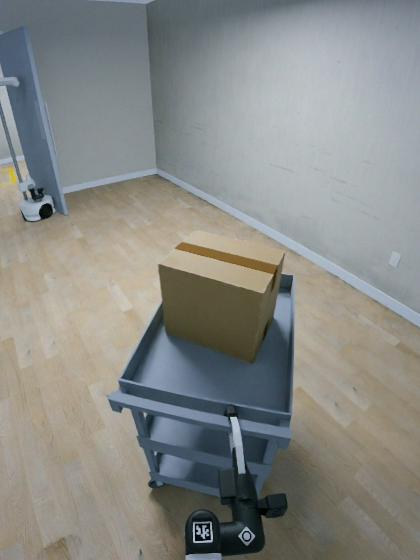

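Request:
move --r2 '{"base":{"strafe_m":-0.06},"pace":"slow"}' --blocking false --cameras '[]'

Request:
wait --seconds 3 --cameras '[]'

Request:
move --r2 '{"base":{"translate_m":0.25},"pace":"slow"}' --blocking false --cameras '[]'

Request:
wait --seconds 5 --cameras '["r2_head_camera","r2_wrist_camera"]'

Scene clock: 863.33 s.
move: r2 moving
r1: as last shown
r1.lidar_m: 3.15 3.02 0.25 0.25 - 0.25 0.39 3.70 1.02 2.20 2.79 3.71
r1.motor_effort: lift_m=+19(19) arm_m=+4(4) wheel_0=+0(1) wheel_1=+0(0) wheel_2=+0(0)
r1.servo_current: wrist_yaw_rad=39(72) wrist_pitch_rad=39(52) wrist_roll_rad=39(59) gripper_m=46(46)
r1.contact_limits: strafe_m 0.3
r1.wrist_depth_mm: - 134 - 539 304 213 174 / - 135 135 496 310 214 174 / - 132 159 455 314 216 176 / 108 135 208 504 315 218 177 / 137 - - 512 319 217 177 / 1205 1229 198 517 194 220 178 / - 809 759 164 301 210 178
r2.base_odometry: x=+0.326 y=+0.200 heading=+2.840
r2.turned_by_wheels: +0.001
r2.turned_by_imu: +0.001
r2.base_tilt: forward=-0.6 right=+0.0
r2.lidar_m: 0.45 0.52 3.67 2.59 2.46 1.38 0.96 0.91 0.98 1.32 2.21 0.45
r2.base_status: strafe_m moving
r2.joint_positions: lift_m=+0.688 arm_m=+0.050 wrist_yaw_rad=+0.005 wrist_pitch_rad=+0.003 wrist_roll_rad=+1.569 gripper_m=-0.037
r2.joint_status: not commanded
r2.measured_speeds: translate_m=+0.000 strafe_m=-0.056 rotate_rad=+0.001 lift_m=+0.000 arm_m=+0.000 wrist_yaw_rad=+0.000 wrist_pitch_rad=+0.000 wrist_roll_rad=+0.000
r2.motor_effort: lift_m=+20(20) arm_m=+4(4) wheel_0=+17(17) wheel_1=-7(8) wheel_2=-1(2)
r2.servo_current: wrist_yaw_rad=46(59) wrist_pitch_rad=39(46) wrist_roll_rad=52(65) gripper_m=111(111)
r2.hand_pose: x=+0.5097 y=-0.0859 z=+0.8650 quat_wxyz=(+0.708, +0.707, +0.003, +0.001) (m; r2's base frame)
r2.wrist_depth_mm: - - - - 131 1397 1160 / - - - 134 195 199 199 / - 512 469 142 204 - - / - 430 427 149 213 - - / - 488 466 158 224 - - / - - 186 165 179 683 - / - - - 112 246 1983 -
pictures: none
No camera images: "cameras" was empty.

Scene clock: 864.57 s.
earlier move: r2 done
r1.base_odometry: x=-1.969 y=-0.203 heading=-2.435
r1.turned_by_wheels: +0.000
r1.turned_by_imu: +0.000
r1.base_tilt: forward=-1.6 right=+1.3
r1.lidar_m: 3.18 3.01 0.25 0.25 - 0.25 0.38 3.71 1.04 2.18 2.83 3.67
r1.base_status: not commanded
r1.joint_positions: lift_m=+0.124 arm_m=+0.000 wrist_yaw_rad=+3.196 wrist_pitch_rad=+0.002 wrist_roll_rad=+0.000 gripper_m=+0.056
r1.joint_status: not commanded
r1.measured_speeds: all 0
r1.motor_effort: lift_m=+19(19) arm_m=+4(4) wheel_0=+0(1) wheel_1=+0(0) wheel_2=+0(0)
r1.servo_current: wrist_yaw_rad=52(72) wrist_pitch_rad=46(52) wrist_roll_rad=52(59) gripper_m=39(46)
r1.contact_limits: strafe_m 0.3
r1.hand_pose: x=-0.1219 y=+0.0715 z=+0.3019 quat_wxyz=(-0.027, -0.001, +0.000, +1.000) (m; r1's base frame)
r1.wrist_depth_mm: - 134 - 539 306 213 174 / - 135 135 500 310 214 175 / - 132 159 459 312 216 176 / 108 135 208 504 315 217 177 / 137 - - 512 317 218 178 / 1229 1229 198 517 195 219 178 / - 809 759 164 301 210 178
r2.base_odometry: x=+0.340 y=+0.244 heading=+2.840
r2.turned_by_wheels: +0.000
r2.turned_by_imu: +0.000
r2.base_tilt: forward=-0.7 right=+0.0
r2.lidar_m: 0.44 0.50 3.68 2.65 2.52 1.33 0.96 0.89 0.95 1.26 2.16 0.45
r2.base_status: done
r2.joint_positions: lift_m=+0.688 arm_m=+0.050 wrist_yaw_rad=+0.005 wrist_pitch_rad=+0.003 wrist_roll_rad=+1.569 gripper_m=-0.037
r2.joint_status: not commanded
r2.measured_speeds: all 0
r2.motor_effort: lift_m=+20(20) arm_m=+4(4) wheel_0=+7(17) wheel_1=-4(8) wheel_2=+1(2)
r2.servo_current: wrist_yaw_rad=59(59) wrist_pitch_rad=39(46) wrist_roll_rad=46(65) gripper_m=111(117)
r2.hand_pose: x=+0.5097 y=-0.0859 z=+0.8650 quat_wxyz=(+0.708, +0.707, +0.003, +0.001) (m; r2's base frame)
r2.wrist_depth_mm: - - - - - 1661 1205 / - - - 140 141 206 208 / - - 544 146 208 - - / - 430 427 152 216 - - / - 473 455 160 226 - - / - - 185 166 179 - - / - - 554 112 244 - -
wait: 1.23 of 3 s (r2 has come to rest)
pictures: none
No camera images: "cameras" was empty.

Scene clock: 865.07 s.
move: r2 moving
r1: as last shown
r1.lidar_m: 3.19 3.00 0.25 0.25 - 0.25 0.37 3.69 1.04 2.18 2.83 3.69
r1.servo_current: wrist_yaw_rad=39(59) wrist_pitch_rad=39(52) wrist_roll_rad=52(65) gripper_m=33(46)
r1.contact_limits: strafe_m 0.3
r1.wrist_depth_mm: - 134 - 539 304 213 174 / - 134 135 496 309 214 174 / - 132 159 455 312 216 176 / 108 135 208 504 317 217 177 / 137 - - 517 317 218 178 / 1229 1229 198 517 195 219 178 / - 809 750 164 301 210 178
r2.base_odometry: x=+0.328 y=+0.247 heading=+2.839
r2.turned_by_wheels: +0.000
r2.turned_by_imu: +0.000
r2.base_tilt: forward=-0.7 right=+0.1
r2.lidar_m: 0.43 0.48 3.75 2.64 2.52 1.37 0.96 0.91 0.95 1.29 2.17 0.45
r2.base_status: translate_m moving
r2.joint_positions: lift_m=+0.688 arm_m=+0.050 wrist_yaw_rad=+0.000 wrist_pitch_rad=+0.003 wrist_roll_rad=+1.569 gripper_m=-0.037
r2.joint_status: not commanded
r2.measured_speeds: translate_m=+0.049 strafe_m=-0.001 rotate_rad=-0.002 lift_m=+0.000 arm_m=+0.000 wrist_yaw_rad=-0.043 wrist_pitch_rad=+0.000 wrist_roll_rad=+0.000
r2.motor_effort: lift_m=+20(20) arm_m=+4(4) wheel_0=+12(12) wheel_1=+7(7) wheel_2=-15(15)
r2.servo_current: wrist_yaw_rad=52(59) wrist_pitch_rad=39(46) wrist_roll_rad=52(59) gripper_m=98(111)
r2.hand_pose: x=+0.5093 y=-0.0874 z=+0.8650 quat_wxyz=(+0.708, +0.707, +0.001, -0.001) (m; r2's base frame)
r2.wrist_depth_mm: - - - - - 1708 1182 / - - - 142 144 208 210 / - - 580 148 208 - - / - 430 424 153 216 - - / - 466 455 160 223 - - / - - 186 165 179 - - / - - 535 112 241 - -
pictures: none
No camera images: "cameras" was empty.

Scene clock: 868.33 s.
earlier move: r2 done
r1.base_odometry: x=-1.969 y=-0.203 heading=-2.435
r1.turned_by_wheels: +0.000
r1.turned_by_imu: +0.000
r1.base_tilt: forward=-1.6 right=+1.3
r1.lidar_m: 3.12 3.00 0.25 0.25 - 0.25 0.39 3.70 1.03 2.19 2.80 3.72
r1.base_status: not commanded
r1.joint_positions: lift_m=+0.124 arm_m=+0.000 wrist_yaw_rad=+3.196 wrist_pitch_rad=+0.002 wrist_roll_rad=+0.000 gripper_m=+0.056
r1.joint_status: not commanded
r1.measured_speeds: all 0
r1.motor_effort: lift_m=+19(19) arm_m=+4(4) wheel_0=+0(1) wheel_1=+0(0) wheel_2=+0(0)
r1.servo_current: wrist_yaw_rad=52(72) wrist_pitch_rad=33(52) wrist_roll_rad=46(65) gripper_m=39(52)
r1.contact_limits: strafe_m 0.3
r1.hand_pose: x=-0.1219 y=+0.0715 z=+0.3019 quat_wxyz=(-0.027, -0.001, +0.000, +1.000) (m; r1's base frame)
r1.wrist_depth_mm: - 135 - 539 306 213 173 / - 135 135 496 310 215 174 / - 132 159 455 314 217 175 / 108 135 208 508 315 218 177 / 137 - - 508 317 219 178 / 1229 1255 198 517 195 219 178 / - 820 759 164 301 209 177
r2.base_odometry: x=+0.101 y=+0.318 heading=+2.839
r2.turned_by_wheels: +0.000
r2.turned_by_imu: -0.001
r2.base_tilt: forward=-0.7 right=+0.1
r2.lidar_m: 0.45 0.57 3.94 2.78 2.64 1.66 1.17 1.12 1.15 1.55 2.04 0.36
r2.base_status: done
r2.joint_positions: lift_m=+0.688 arm_m=+0.050 wrist_yaw_rad=-0.007 wrist_pitch_rad=+0.003 wrist_roll_rad=+1.569 gripper_m=-0.037
r2.joint_status: not commanded
r2.measured_speeds: all 0
r2.motor_effort: lift_m=+20(20) arm_m=+4(4) wheel_0=+1(12) wheel_1=+4(9) wheel_2=-9(20)
r2.servo_current: wrist_yaw_rad=46(72) wrist_pitch_rad=46(52) wrist_roll_rad=52(59) gripper_m=98(111)
r2.hand_pose: x=+0.5086 y=-0.0895 z=+0.8650 quat_wxyz=(+0.708, +0.707, -0.001, -0.004) (m; r2's base frame)
r2.wrist_depth_mm: - - 517 113 170 - - / - 421 410 122 180 - - / - 402 404 127 191 - - / - 459 449 138 206 - - / - - 512 149 222 732 - / - - 183 161 179 609 554 / - - - 112 - 1756 496
wait: 3.27 of 5 s (r2 has come to rest)
pictures: r2_head_camera, r2_wrist_camera
Images, in order (width x height): r2_head_camera 420x560, r2_wrist_camera 616x392.

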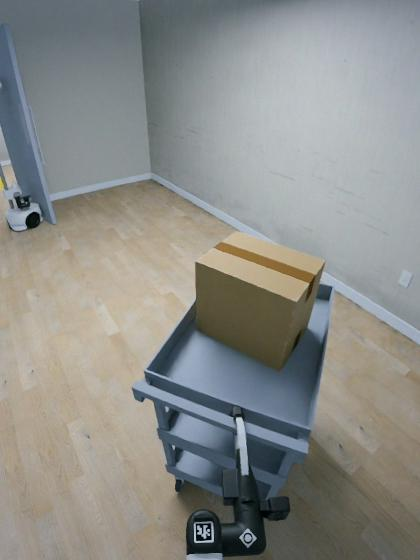

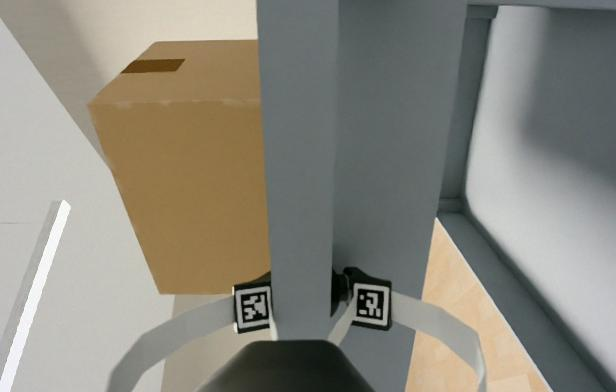

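Request:
move --r2 '{"base":{"translate_m":-0.46,"strafe_m":0.19},"pace":"slow"}' --blocking false --cameras '[]'

Request:
wait --seconds 8 --cameras '["r2_head_camera"]'

Scene clock: 907.53 s.
move: r2 moving
r1: as last shown
r1.lidar_m: 3.14 2.98 0.25 0.25 - 0.25 0.37 3.67 1.06 2.19 2.81 3.73
r1.motor_effort: lift_m=+19(19) arm_m=+4(4) wheel_0=+0(0) wheel_1=+0(1) wheel_2=+0(0)
r1.servo_current: wrist_yaw_rad=59(59) wrist_pitch_rad=33(46) wrist_roll_rad=46(65) gripper_m=46(46)
r1.contact_limits: strafe_m 0.3
r1.wrist_depth_mm: - 135 - 539 306 213 174 / - 135 135 500 310 215 174 / - 132 159 455 312 216 176 / 108 135 208 504 315 217 177 / 137 - - 512 317 218 178 / 1229 1229 198 517 195 219 178 / - 809 750 164 301 210 178
r2.base_odometry: x=+0.111 y=+0.310 heading=+2.838
r2.turned_by_wheels: -0.001
r2.turned_by_imu: -0.001
r2.base_tilt: forward=-0.7 right=+0.1
r2.lidar_m: 0.45 0.55 3.91 2.76 2.63 1.67 1.19 1.10 1.14 1.56 2.03 0.42
r2.base_status: translate_m moving; strafe_m moving
r2.joint_positions: lift_m=+0.688 arm_m=+0.050 wrist_yaw_rad=-0.007 wrist_pitch_rad=+0.003 wrist_roll_rad=+1.569 gripper_m=-0.037
r2.joint_status: not commanded
r2.measured_speeds: translate_m=-0.048 strafe_m=+0.021 rotate_rad=+0.000 lift_m=+0.000 arm_m=+0.000 wrist_yaw_rad=+0.000 wrist_pitch_rad=+0.000 wrist_roll_rad=+0.000
r2.motor_effort: lift_m=+20(20) arm_m=+4(4) wheel_0=-13(16) wheel_1=-7(7) wheel_2=+8(9)
r2.servo_current: wrist_yaw_rad=59(72) wrist_pitch_rad=46(46) wrist_roll_rad=46(52) gripper_m=85(98)
r2.hand_pose: x=+0.5086 y=-0.0895 z=+0.8650 quat_wxyz=(+0.708, +0.707, -0.001, -0.004) (m; r2's base frame)
r2.wrist_depth_mm: - - 535 114 171 - - / - 427 421 125 181 - - / - 402 404 129 193 - - / - 459 452 140 207 - - / - - 508 150 223 741 - / - - 183 163 179 609 559 / - - - 112 - 1708 496
pictures: none
No camera images: "cameras" was empty.

Scene clock: 913.23 s.
earlier move: r2 done
r1.base_odometry: x=-1.969 y=-0.203 heading=-2.435
r1.turned_by_wheels: +0.000
r1.turned_by_imu: +0.000
r1.base_tilt: forward=-1.6 right=+1.3
r1.lidar_m: 3.37 3.01 0.25 0.26 - 0.25 0.39 3.72 1.06 2.15 2.81 3.72
r1.base_status: not commanded
r1.joint_positions: lift_m=+0.124 arm_m=+0.000 wrist_yaw_rad=+3.196 wrist_pitch_rad=+0.002 wrist_roll_rad=+0.000 gripper_m=+0.056
r1.joint_status: not commanded
r1.measured_speeds: all 0
r1.motor_effort: lift_m=+19(20) arm_m=+4(4) wheel_0=+0(1) wheel_1=+0(1) wheel_2=+0(0)
r1.servo_current: wrist_yaw_rad=39(72) wrist_pitch_rad=33(52) wrist_roll_rad=46(72) gripper_m=39(52)
r1.contact_limits: strafe_m 0.3
r1.hand_pose: x=-0.1219 y=+0.0715 z=+0.3019 quat_wxyz=(-0.027, -0.001, +0.000, +1.000) (m; r1's base frame)
r1.wrist_depth_mm: - 135 - 539 306 213 173 / - 135 135 500 310 215 175 / - 132 159 455 312 216 176 / 108 135 208 508 315 218 177 / 137 - - 512 317 219 177 / 1229 1229 198 517 194 219 178 / - 809 759 164 301 210 178
r2.base_odometry: x=+0.484 y=+0.000 heading=+2.839
r2.turned_by_wheels: +0.001
r2.turned_by_imu: +0.002
r2.base_tilt: forward=-0.7 right=+0.1
r2.lidar_m: 0.46 0.57 3.33 2.35 2.25 1.26 0.88 0.81 0.86 1.17 2.44 0.42
r2.base_status: done
r2.joint_positions: lift_m=+0.688 arm_m=+0.050 wrist_yaw_rad=+0.005 wrist_pitch_rad=+0.004 wrist_roll_rad=+1.569 gripper_m=-0.037
r2.joint_status: not commanded
r2.measured_speeds: all 0
r2.motor_effort: lift_m=+20(20) arm_m=-4(4) wheel_0=-2(17) wheel_1=-5(9) wheel_2=+9(15)
r2.servo_current: wrist_yaw_rad=52(72) wrist_pitch_rad=46(52) wrist_roll_rad=52(65) gripper_m=104(104)
r2.hand_pose: x=+0.5097 y=-0.0861 z=+0.8650 quat_wxyz=(+0.708, +0.707, +0.003, +0.000) (m; r2's base frame)
r2.wrist_depth_mm: - - - 113 168 - - / - 427 421 121 180 - - / - 399 404 126 191 - - / - 455 449 137 204 - - / - - 508 148 223 715 - / - - 184 161 179 634 564 / - - - 112 - 1708 496
wait: 5.70 of 8 s (r2 has come to rest)
pictures: r2_head_camera
Images, in order (width x height): r2_head_camera 420x560.

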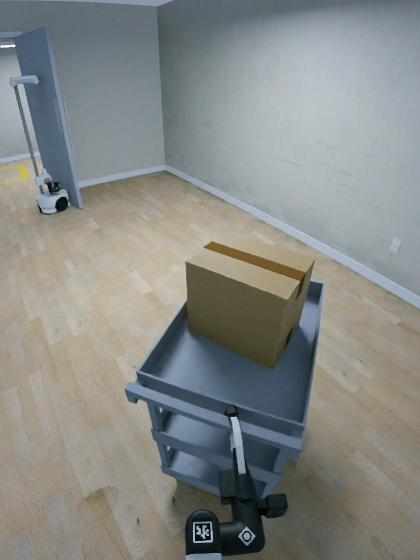

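Request:
move --r2 '{"base":{"translate_m":-0.36,"strafe_m":0.25},"pace":"slow"}' --blocking false --cameras '[]'

Request:
wait --seconds 8 --cameras '["r2_head_camera","r2_head_right_camera"]'

Scene clock: 918.23 s.
move: r2 moving
r1: as last shown
r1.lidar_m: 3.36 3.02 0.25 0.25 - 0.25 0.37 3.71 1.05 2.17 2.83 3.69
r1.motor_effort: lift_m=+19(20) arm_m=+4(4) wheel_0=+0(1) wheel_1=+0(0) wheel_2=+0(0)
r1.servo_current: wrist_yaw_rad=39(59) wrist_pitch_rad=39(46) wrist_roll_rad=46(59) gripper_m=46(46)
r1.contact_limits: strafe_m 0.3
r1.wrist_depth_mm: - 134 - 535 306 213 174 / - 134 135 500 310 214 175 / - 132 159 455 314 216 176 / 108 135 208 504 315 217 177 / 137 - - 512 317 218 178 / 1229 1255 198 517 194 219 178 / - 820 759 164 301 210 178
r2.base_odometry: x=+0.492 y=-0.011 heading=+2.840
r2.turned_by_wheels: +0.001
r2.turned_by_imu: +0.001
r2.base_tilt: forward=-0.7 right=+0.0
r2.lidar_m: 0.46 0.54 3.32 2.33 2.24 1.24 0.86 0.81 0.85 1.15 2.43 0.42
r2.base_status: translate_m moving; strafe_m moving
r2.joint_positions: lift_m=+0.688 arm_m=+0.050 wrist_yaw_rad=+0.005 wrist_pitch_rad=+0.004 wrist_roll_rad=+1.569 gripper_m=-0.037
r2.joint_status: not commanded
r2.measured_speeds: translate_m=-0.043 strafe_m=+0.029 rotate_rad=-0.001 lift_m=+0.000 arm_m=+0.000 wrist_yaw_rad=+0.000 wrist_pitch_rad=+0.000 wrist_roll_rad=+0.000
r2.motor_effort: lift_m=+20(20) arm_m=-3(4) wheel_0=-7(9) wheel_1=+3(5) wheel_2=+11(15)
r2.servo_current: wrist_yaw_rad=59(65) wrist_pitch_rad=39(52) wrist_roll_rad=39(52) gripper_m=104(104)
r2.hand_pose: x=+0.5097 y=-0.0861 z=+0.8650 quat_wxyz=(+0.708, +0.707, +0.003, +0.000) (m; r2's base frame)
r2.wrist_depth_mm: - - - 113 169 - - / - 427 418 122 180 - - / - 399 399 127 192 - - / - 462 452 138 206 - - / - - 508 149 222 723 - / - - 183 162 179 627 559 / - - - 112 258 1708 500
pictures: none
No camera images: "cameras" was empty.

Scene clock: 923.30 s.
earlier move: r2 done
r1.base_odometry: x=-1.969 y=-0.203 heading=-2.435
r1.turned_by_wheels: +0.000
r1.turned_by_imu: +0.000
r1.base_tilt: forward=-1.6 right=+1.2
r1.lidar_m: 3.61 3.01 0.25 0.25 - 0.25 0.37 3.71 1.03 2.17 2.79 3.69
r1.base_status: not commanded
r1.joint_positions: lift_m=+0.124 arm_m=+0.000 wrist_yaw_rad=+3.196 wrist_pitch_rad=+0.002 wrist_roll_rad=+0.000 gripper_m=+0.056
r1.joint_status: not commanded
r1.measured_speeds: all 0
r1.motor_effort: lift_m=+19(20) arm_m=+4(4) wheel_0=+0(1) wheel_1=+0(0) wheel_2=+0(0)
r1.servo_current: wrist_yaw_rad=72(72) wrist_pitch_rad=46(52) wrist_roll_rad=52(65) gripper_m=46(46)
r1.contact_limits: strafe_m 0.3
r1.hand_pose: x=-0.1219 y=+0.0715 z=+0.3019 quat_wxyz=(-0.027, -0.001, +0.000, +1.000) (m; r1's base frame)
r1.wrist_depth_mm: - 134 - 539 304 213 174 / - 135 135 496 310 214 175 / - 132 159 455 312 216 176 / 108 135 208 504 315 217 177 / 137 - - 512 317 218 178 / 1229 1255 198 517 195 219 178 / - 820 759 164 303 210 178
r2.base_odometry: x=+0.753 y=-0.346 heading=+2.839
r2.turned_by_wheels: -0.001
r2.turned_by_imu: -0.003
r2.base_tilt: forward=-0.7 right=+0.1
r2.lidar_m: 0.44 4.35 2.71 1.96 1.86 0.98 0.70 0.65 0.67 0.94 2.36 0.37
r2.base_status: done
r2.joint_positions: lift_m=+0.688 arm_m=+0.050 wrist_yaw_rad=-0.004 wrist_pitch_rad=+0.004 wrist_roll_rad=+1.569 gripper_m=-0.037
r2.joint_status: not commanded
r2.measured_speeds: all 0
r2.motor_effort: lift_m=+20(20) arm_m=-4(4) wheel_0=-9(16) wheel_1=+3(7) wheel_2=+2(15)
r2.servo_current: wrist_yaw_rad=39(65) wrist_pitch_rad=46(52) wrist_roll_rad=39(59) gripper_m=98(104)
r2.hand_pose: x=+0.5089 y=-0.0887 z=+0.8650 quat_wxyz=(+0.708, +0.707, +0.000, -0.003) (m; r2's base frame)
r2.wrist_depth_mm: - 402 402 - 148 - - / - 357 362 102 162 160 - / - 410 413 110 178 - - / - 517 484 122 197 - - / - - 580 135 216 676 - / - - 184 158 178 1499 521 / - - - 112 - 1708 462
wait: 5.07 of 8 s (r2 has come to rest)
pictures: r2_head_camera, r2_head_right_camera
Images, in order (width x height): r2_head_camera 420x560, r2_head_right_camera 420x672.

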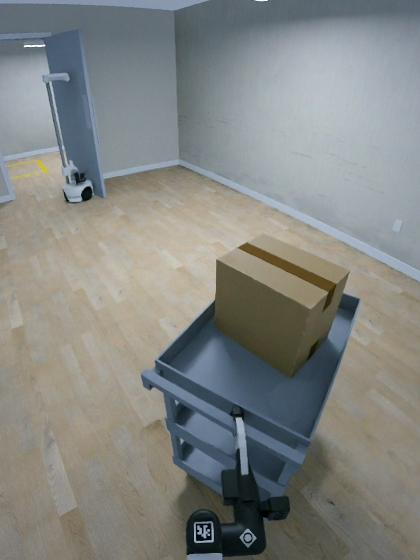

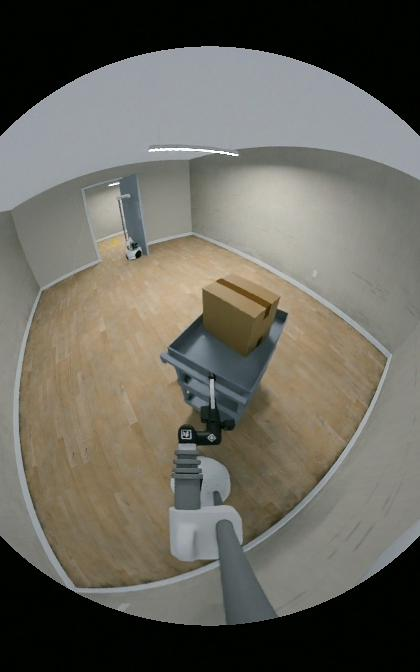

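Request:
move --r2 '{"base":{"translate_m":-0.1,"strafe_m":-0.24},"pace":"slow"}' --blocking false --cameras '[]'

Request:
wait --seconds 6 --cameras '["r2_head_camera"]'

Scene clock: 932.00 s.
move: r2 moving
r1: as last shown
r1.base_tilt: forward=-1.6 right=+1.3
r1.lidar_m: 3.61 3.00 0.25 0.25 - 0.25 0.36 3.72 1.06 2.15 2.80 3.66
r1.motor_effort: lift_m=+19(19) arm_m=+4(4) wheel_0=+0(1) wheel_1=+0(0) wheel_2=+0(0)
r1.servo_current: wrist_yaw_rad=39(72) wrist_pitch_rad=39(46) wrist_roll_rad=33(65) gripper_m=39(46)
r1.contact_limits: strafe_m 0.3
r1.wrist_depth_mm: - 134 - 539 306 213 174 / - 135 135 496 310 214 175 / - 132 159 459 312 216 176 / 108 135 207 504 315 218 177 / 137 - - 517 317 219 178 / 1229 1229 198 521 194 219 178 / - 809 768 164 301 210 178
r2.base_odometry: x=+0.761 y=-0.336 heading=+2.840
r2.turned_by_wheels: +0.001
r2.turned_by_imu: +0.001
r2.base_tilt: forward=-0.7 right=+0.0
r2.lidar_m: 0.46 0.62 2.76 1.96 1.83 0.98 0.69 0.62 0.63 0.93 2.33 0.39
r2.base_status: translate_m moving; strafe_m moving
r2.joint_positions: lift_m=+0.688 arm_m=+0.050 wrist_yaw_rad=-0.002 wrist_pitch_rad=+0.004 wrist_roll_rad=+1.569 gripper_m=-0.037
r2.joint_status: not commanded
r2.measured_speeds: translate_m=-0.018 strafe_m=-0.045 rotate_rad=+0.004 lift_m=+0.000 arm_m=+0.000 wrist_yaw_rad=+0.027 wrist_pitch_rad=+0.000 wrist_roll_rad=+0.000
r2.motor_effort: lift_m=+20(20) arm_m=-4(4) wheel_0=+2(9) wheel_1=-8(10) wheel_2=+9(9)
r2.servo_current: wrist_yaw_rad=46(59) wrist_pitch_rad=46(46) wrist_roll_rad=52(59) gripper_m=98(98)
r2.hand_pose: x=+0.5091 y=-0.0880 z=+0.8650 quat_wxyz=(+0.708, +0.707, +0.001, -0.002) (m; r2's base frame)
r2.wrist_depth_mm: - 392 389 - 145 148 - / - 357 362 - 159 156 - / - 415 413 107 175 - - / - - 488 119 195 683 - / - - - 133 219 1618 - / - - 184 157 178 1537 508 / - - - 112 - 1708 466
pictures: none
No camera images: "cameras" was empty.

Scene clock: 935.37 s.
earlier move: r2 done
r1.base_odometry: x=-1.969 y=-0.203 heading=-2.435
r1.turned_by_wheels: +0.000
r1.turned_by_imu: +0.000
r1.base_tilt: forward=-1.6 right=+1.3
r1.lidar_m: 3.65 3.02 0.25 0.25 - 0.25 0.39 3.72 1.04 2.17 2.77 3.73
r1.base_status: not commanded
r1.joint_positions: lift_m=+0.124 arm_m=+0.000 wrist_yaw_rad=+3.196 wrist_pitch_rad=+0.002 wrist_roll_rad=+0.000 gripper_m=+0.056
r1.joint_status: not commanded
r1.measured_speeds: all 0
r1.motor_effort: lift_m=+19(19) arm_m=+4(4) wheel_0=+0(1) wheel_1=+0(0) wheel_2=+0(0)
r1.servo_current: wrist_yaw_rad=52(85) wrist_pitch_rad=39(52) wrist_roll_rad=52(72) gripper_m=39(52)
r1.contact_limits: strafe_m 0.3
r1.hand_pose: x=-0.1219 y=+0.0715 z=+0.3019 quat_wxyz=(-0.027, -0.001, +0.000, +1.000) (m; r1's base frame)
r1.wrist_depth_mm: - 135 - 535 306 213 174 / - 134 135 496 309 215 174 / - 132 160 455 314 216 176 / 108 135 208 504 315 217 177 / 137 - - 512 317 219 178 / 1229 1205 198 517 194 220 178 / - 820 759 164 301 210 178
r2.base_odometry: x=+0.919 y=-0.146 heading=+2.840
r2.turned_by_wheels: +0.000
r2.turned_by_imu: +0.002
r2.base_tilt: forward=-0.7 right=+0.0
r2.lidar_m: 0.44 0.49 2.97 2.10 1.99 0.66 0.44 0.45 0.45 0.65 1.65 0.43
r2.base_status: done
r2.joint_positions: lift_m=+0.688 arm_m=+0.050 wrist_yaw_rad=+0.007 wrist_pitch_rad=+0.004 wrist_roll_rad=+1.569 gripper_m=-0.037
r2.joint_status: not commanded
r2.measured_speeds: all 0
r2.motor_effort: lift_m=+20(20) arm_m=-3(4) wheel_0=+7(17) wheel_1=-2(10) wheel_2=+6(13)
r2.servo_current: wrist_yaw_rad=59(72) wrist_pitch_rad=39(52) wrist_roll_rad=52(65) gripper_m=91(98)
r2.hand_pose: x=+0.5099 y=-0.0855 z=+0.8650 quat_wxyz=(+0.708, +0.707, +0.004, +0.001) (m; r2's base frame)
r2.wrist_depth_mm: - - - 136 192 199 201 / - - - 141 200 - - / - 492 445 146 207 - - / - 433 427 153 216 - - / - 477 466 160 224 - - / - - 186 165 179 668 - / - - - 112 243 1983 -
wait: 3.37 of 6 s (r2 has come to rest)
pictures: r2_head_camera
Images, in order (width x height): r2_head_camera 420x560.

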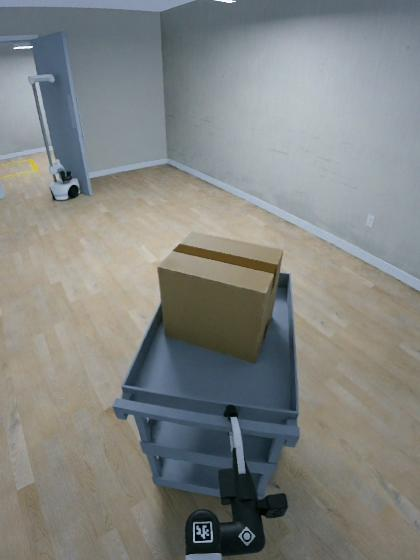

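Request:
move --r2 '{"base":{"strafe_m":-0.2},"pace":"slow"}' --blocking false --cameras '[]'

Request:
wait --seconds 6 --cameras '["r2_head_camera"]'

Scene clock: 940.40 s.
move: r2 moving
r1: as last shown
r1.lidar_m: 3.63 3.00 0.25 0.25 - 0.25 0.36 3.70 1.03 2.14 2.81 3.71
r1.servo_current: wrist_yaw_rad=46(52) wrist_pitch_rad=39(46) wrist_roll_rad=59(65) gripper_m=39(39)
r1.contact_limits: strafe_m 0.3
r1.wrist_depth_mm: - 135 - 539 306 213 174 / - 134 135 496 310 214 174 / - 132 159 459 314 216 176 / 108 135 208 504 315 218 177 / 137 - - 512 319 218 178 / 1229 1229 198 521 194 219 178 / - 809 768 164 301 210 178
r2.base_odometry: x=+0.924 y=-0.133 heading=+2.840
r2.turned_by_wheels: +0.001
r2.turned_by_imu: +0.001
r2.base_tilt: forward=-0.6 right=+0.0
r2.lidar_m: 0.43 0.49 2.97 2.12 2.01 0.68 0.46 0.42 0.45 0.61 1.59 0.44
r2.base_status: strafe_m moving
r2.joint_positions: lift_m=+0.688 arm_m=+0.050 wrist_yaw_rad=+0.007 wrist_pitch_rad=+0.004 wrist_roll_rad=+1.569 gripper_m=-0.037
r2.joint_status: not commanded
r2.measured_speeds: translate_m=+0.000 strafe_m=-0.057 rotate_rad=-0.002 lift_m=+0.000 arm_m=+0.000 wrist_yaw_rad=+0.000 wrist_pitch_rad=+0.000 wrist_roll_rad=+0.000
r2.motor_effort: lift_m=+20(20) arm_m=-3(4) wheel_0=+16(16) wheel_1=-5(8) wheel_2=-1(5)
r2.servo_current: wrist_yaw_rad=52(65) wrist_pitch_rad=46(46) wrist_roll_rad=52(59) gripper_m=98(104)
r2.hand_pose: x=+0.5099 y=-0.0855 z=+0.8650 quat_wxyz=(+0.708, +0.707, +0.004, +0.001) (m; r2's base frame)
r2.wrist_depth_mm: - - - 139 195 200 203 / - - - 143 201 - - / - 517 462 148 208 - - / - 430 427 153 216 - - / - 477 466 160 224 - - / - - 185 165 179 715 - / - - 549 112 242 - -
pictures: none
No camera images: "cameras" was empty.

Scene clock: 943.03 s.
earlier move: r2 done
r1.base_odometry: x=-1.969 y=-0.203 heading=-2.435
r1.turned_by_wheels: +0.000
r1.turned_by_imu: +0.000
r1.base_tilt: forward=-1.6 right=+1.3
r1.lidar_m: 3.72 3.05 0.25 0.25 - 0.25 0.39 3.70 1.06 2.19 2.80 3.70
r1.base_status: not commanded
r1.joint_positions: lift_m=+0.124 arm_m=+0.000 wrist_yaw_rad=+3.196 wrist_pitch_rad=+0.002 wrist_roll_rad=+0.000 gripper_m=+0.056
r1.joint_status: not commanded
r1.measured_speeds: all 0
r1.motor_effort: lift_m=+19(20) arm_m=+4(4) wheel_0=+0(1) wheel_1=+0(0) wheel_2=+0(0)
r1.servo_current: wrist_yaw_rad=59(72) wrist_pitch_rad=46(52) wrist_roll_rad=52(65) gripper_m=46(52)
r1.contact_limits: strafe_m 0.3
r1.hand_pose: x=-0.1219 y=+0.0715 z=+0.3019 quat_wxyz=(-0.027, -0.001, +0.000, +1.000) (m; r1's base frame)
r1.wrist_depth_mm: - 134 - 539 304 213 174 / - 134 135 496 310 215 174 / - 132 159 455 312 216 176 / 108 135 208 504 315 218 177 / 137 - - 512 317 218 178 / 1229 1229 198 517 195 219 178 / - 809 759 164 303 210 178
r2.base_odometry: x=+0.979 y=+0.044 heading=+2.840
r2.turned_by_wheels: +0.000
r2.turned_by_imu: +0.000
r2.base_tilt: forward=-0.7 right=+0.0
r2.lidar_m: 0.40 0.41 3.21 2.28 1.64 0.51 0.37 0.34 0.32 0.50 1.28 0.47
r2.base_status: done
r2.joint_positions: lift_m=+0.688 arm_m=+0.050 wrist_yaw_rad=+0.006 wrist_pitch_rad=+0.004 wrist_roll_rad=+1.569 gripper_m=-0.037
r2.joint_status: not commanded
r2.measured_speeds: all 0
r2.motor_effort: lift_m=+20(20) arm_m=-4(4) wheel_0=+5(16) wheel_1=-4(9) wheel_2=+0(5)
r2.servo_current: wrist_yaw_rad=59(65) wrist_pitch_rad=39(46) wrist_roll_rad=46(59) gripper_m=91(104)
r2.hand_pose: x=+0.5098 y=-0.0858 z=+0.8650 quat_wxyz=(+0.708, +0.707, +0.003, +0.001) (m; r2's base frame)
r2.wrist_depth_mm: - - - 183 190 1708 1160 / - - - 215 241 251 252 / - - - 177 238 1863 - / - - - 174 236 - - / - 430 430 172 232 - - / - 439 184 169 179 - - / - - 452 112 226 - -
wait: 2.63 of 6 s (r2 has come to rest)
pictures: r2_head_camera
Images, in order (width x height): r2_head_camera 420x560.

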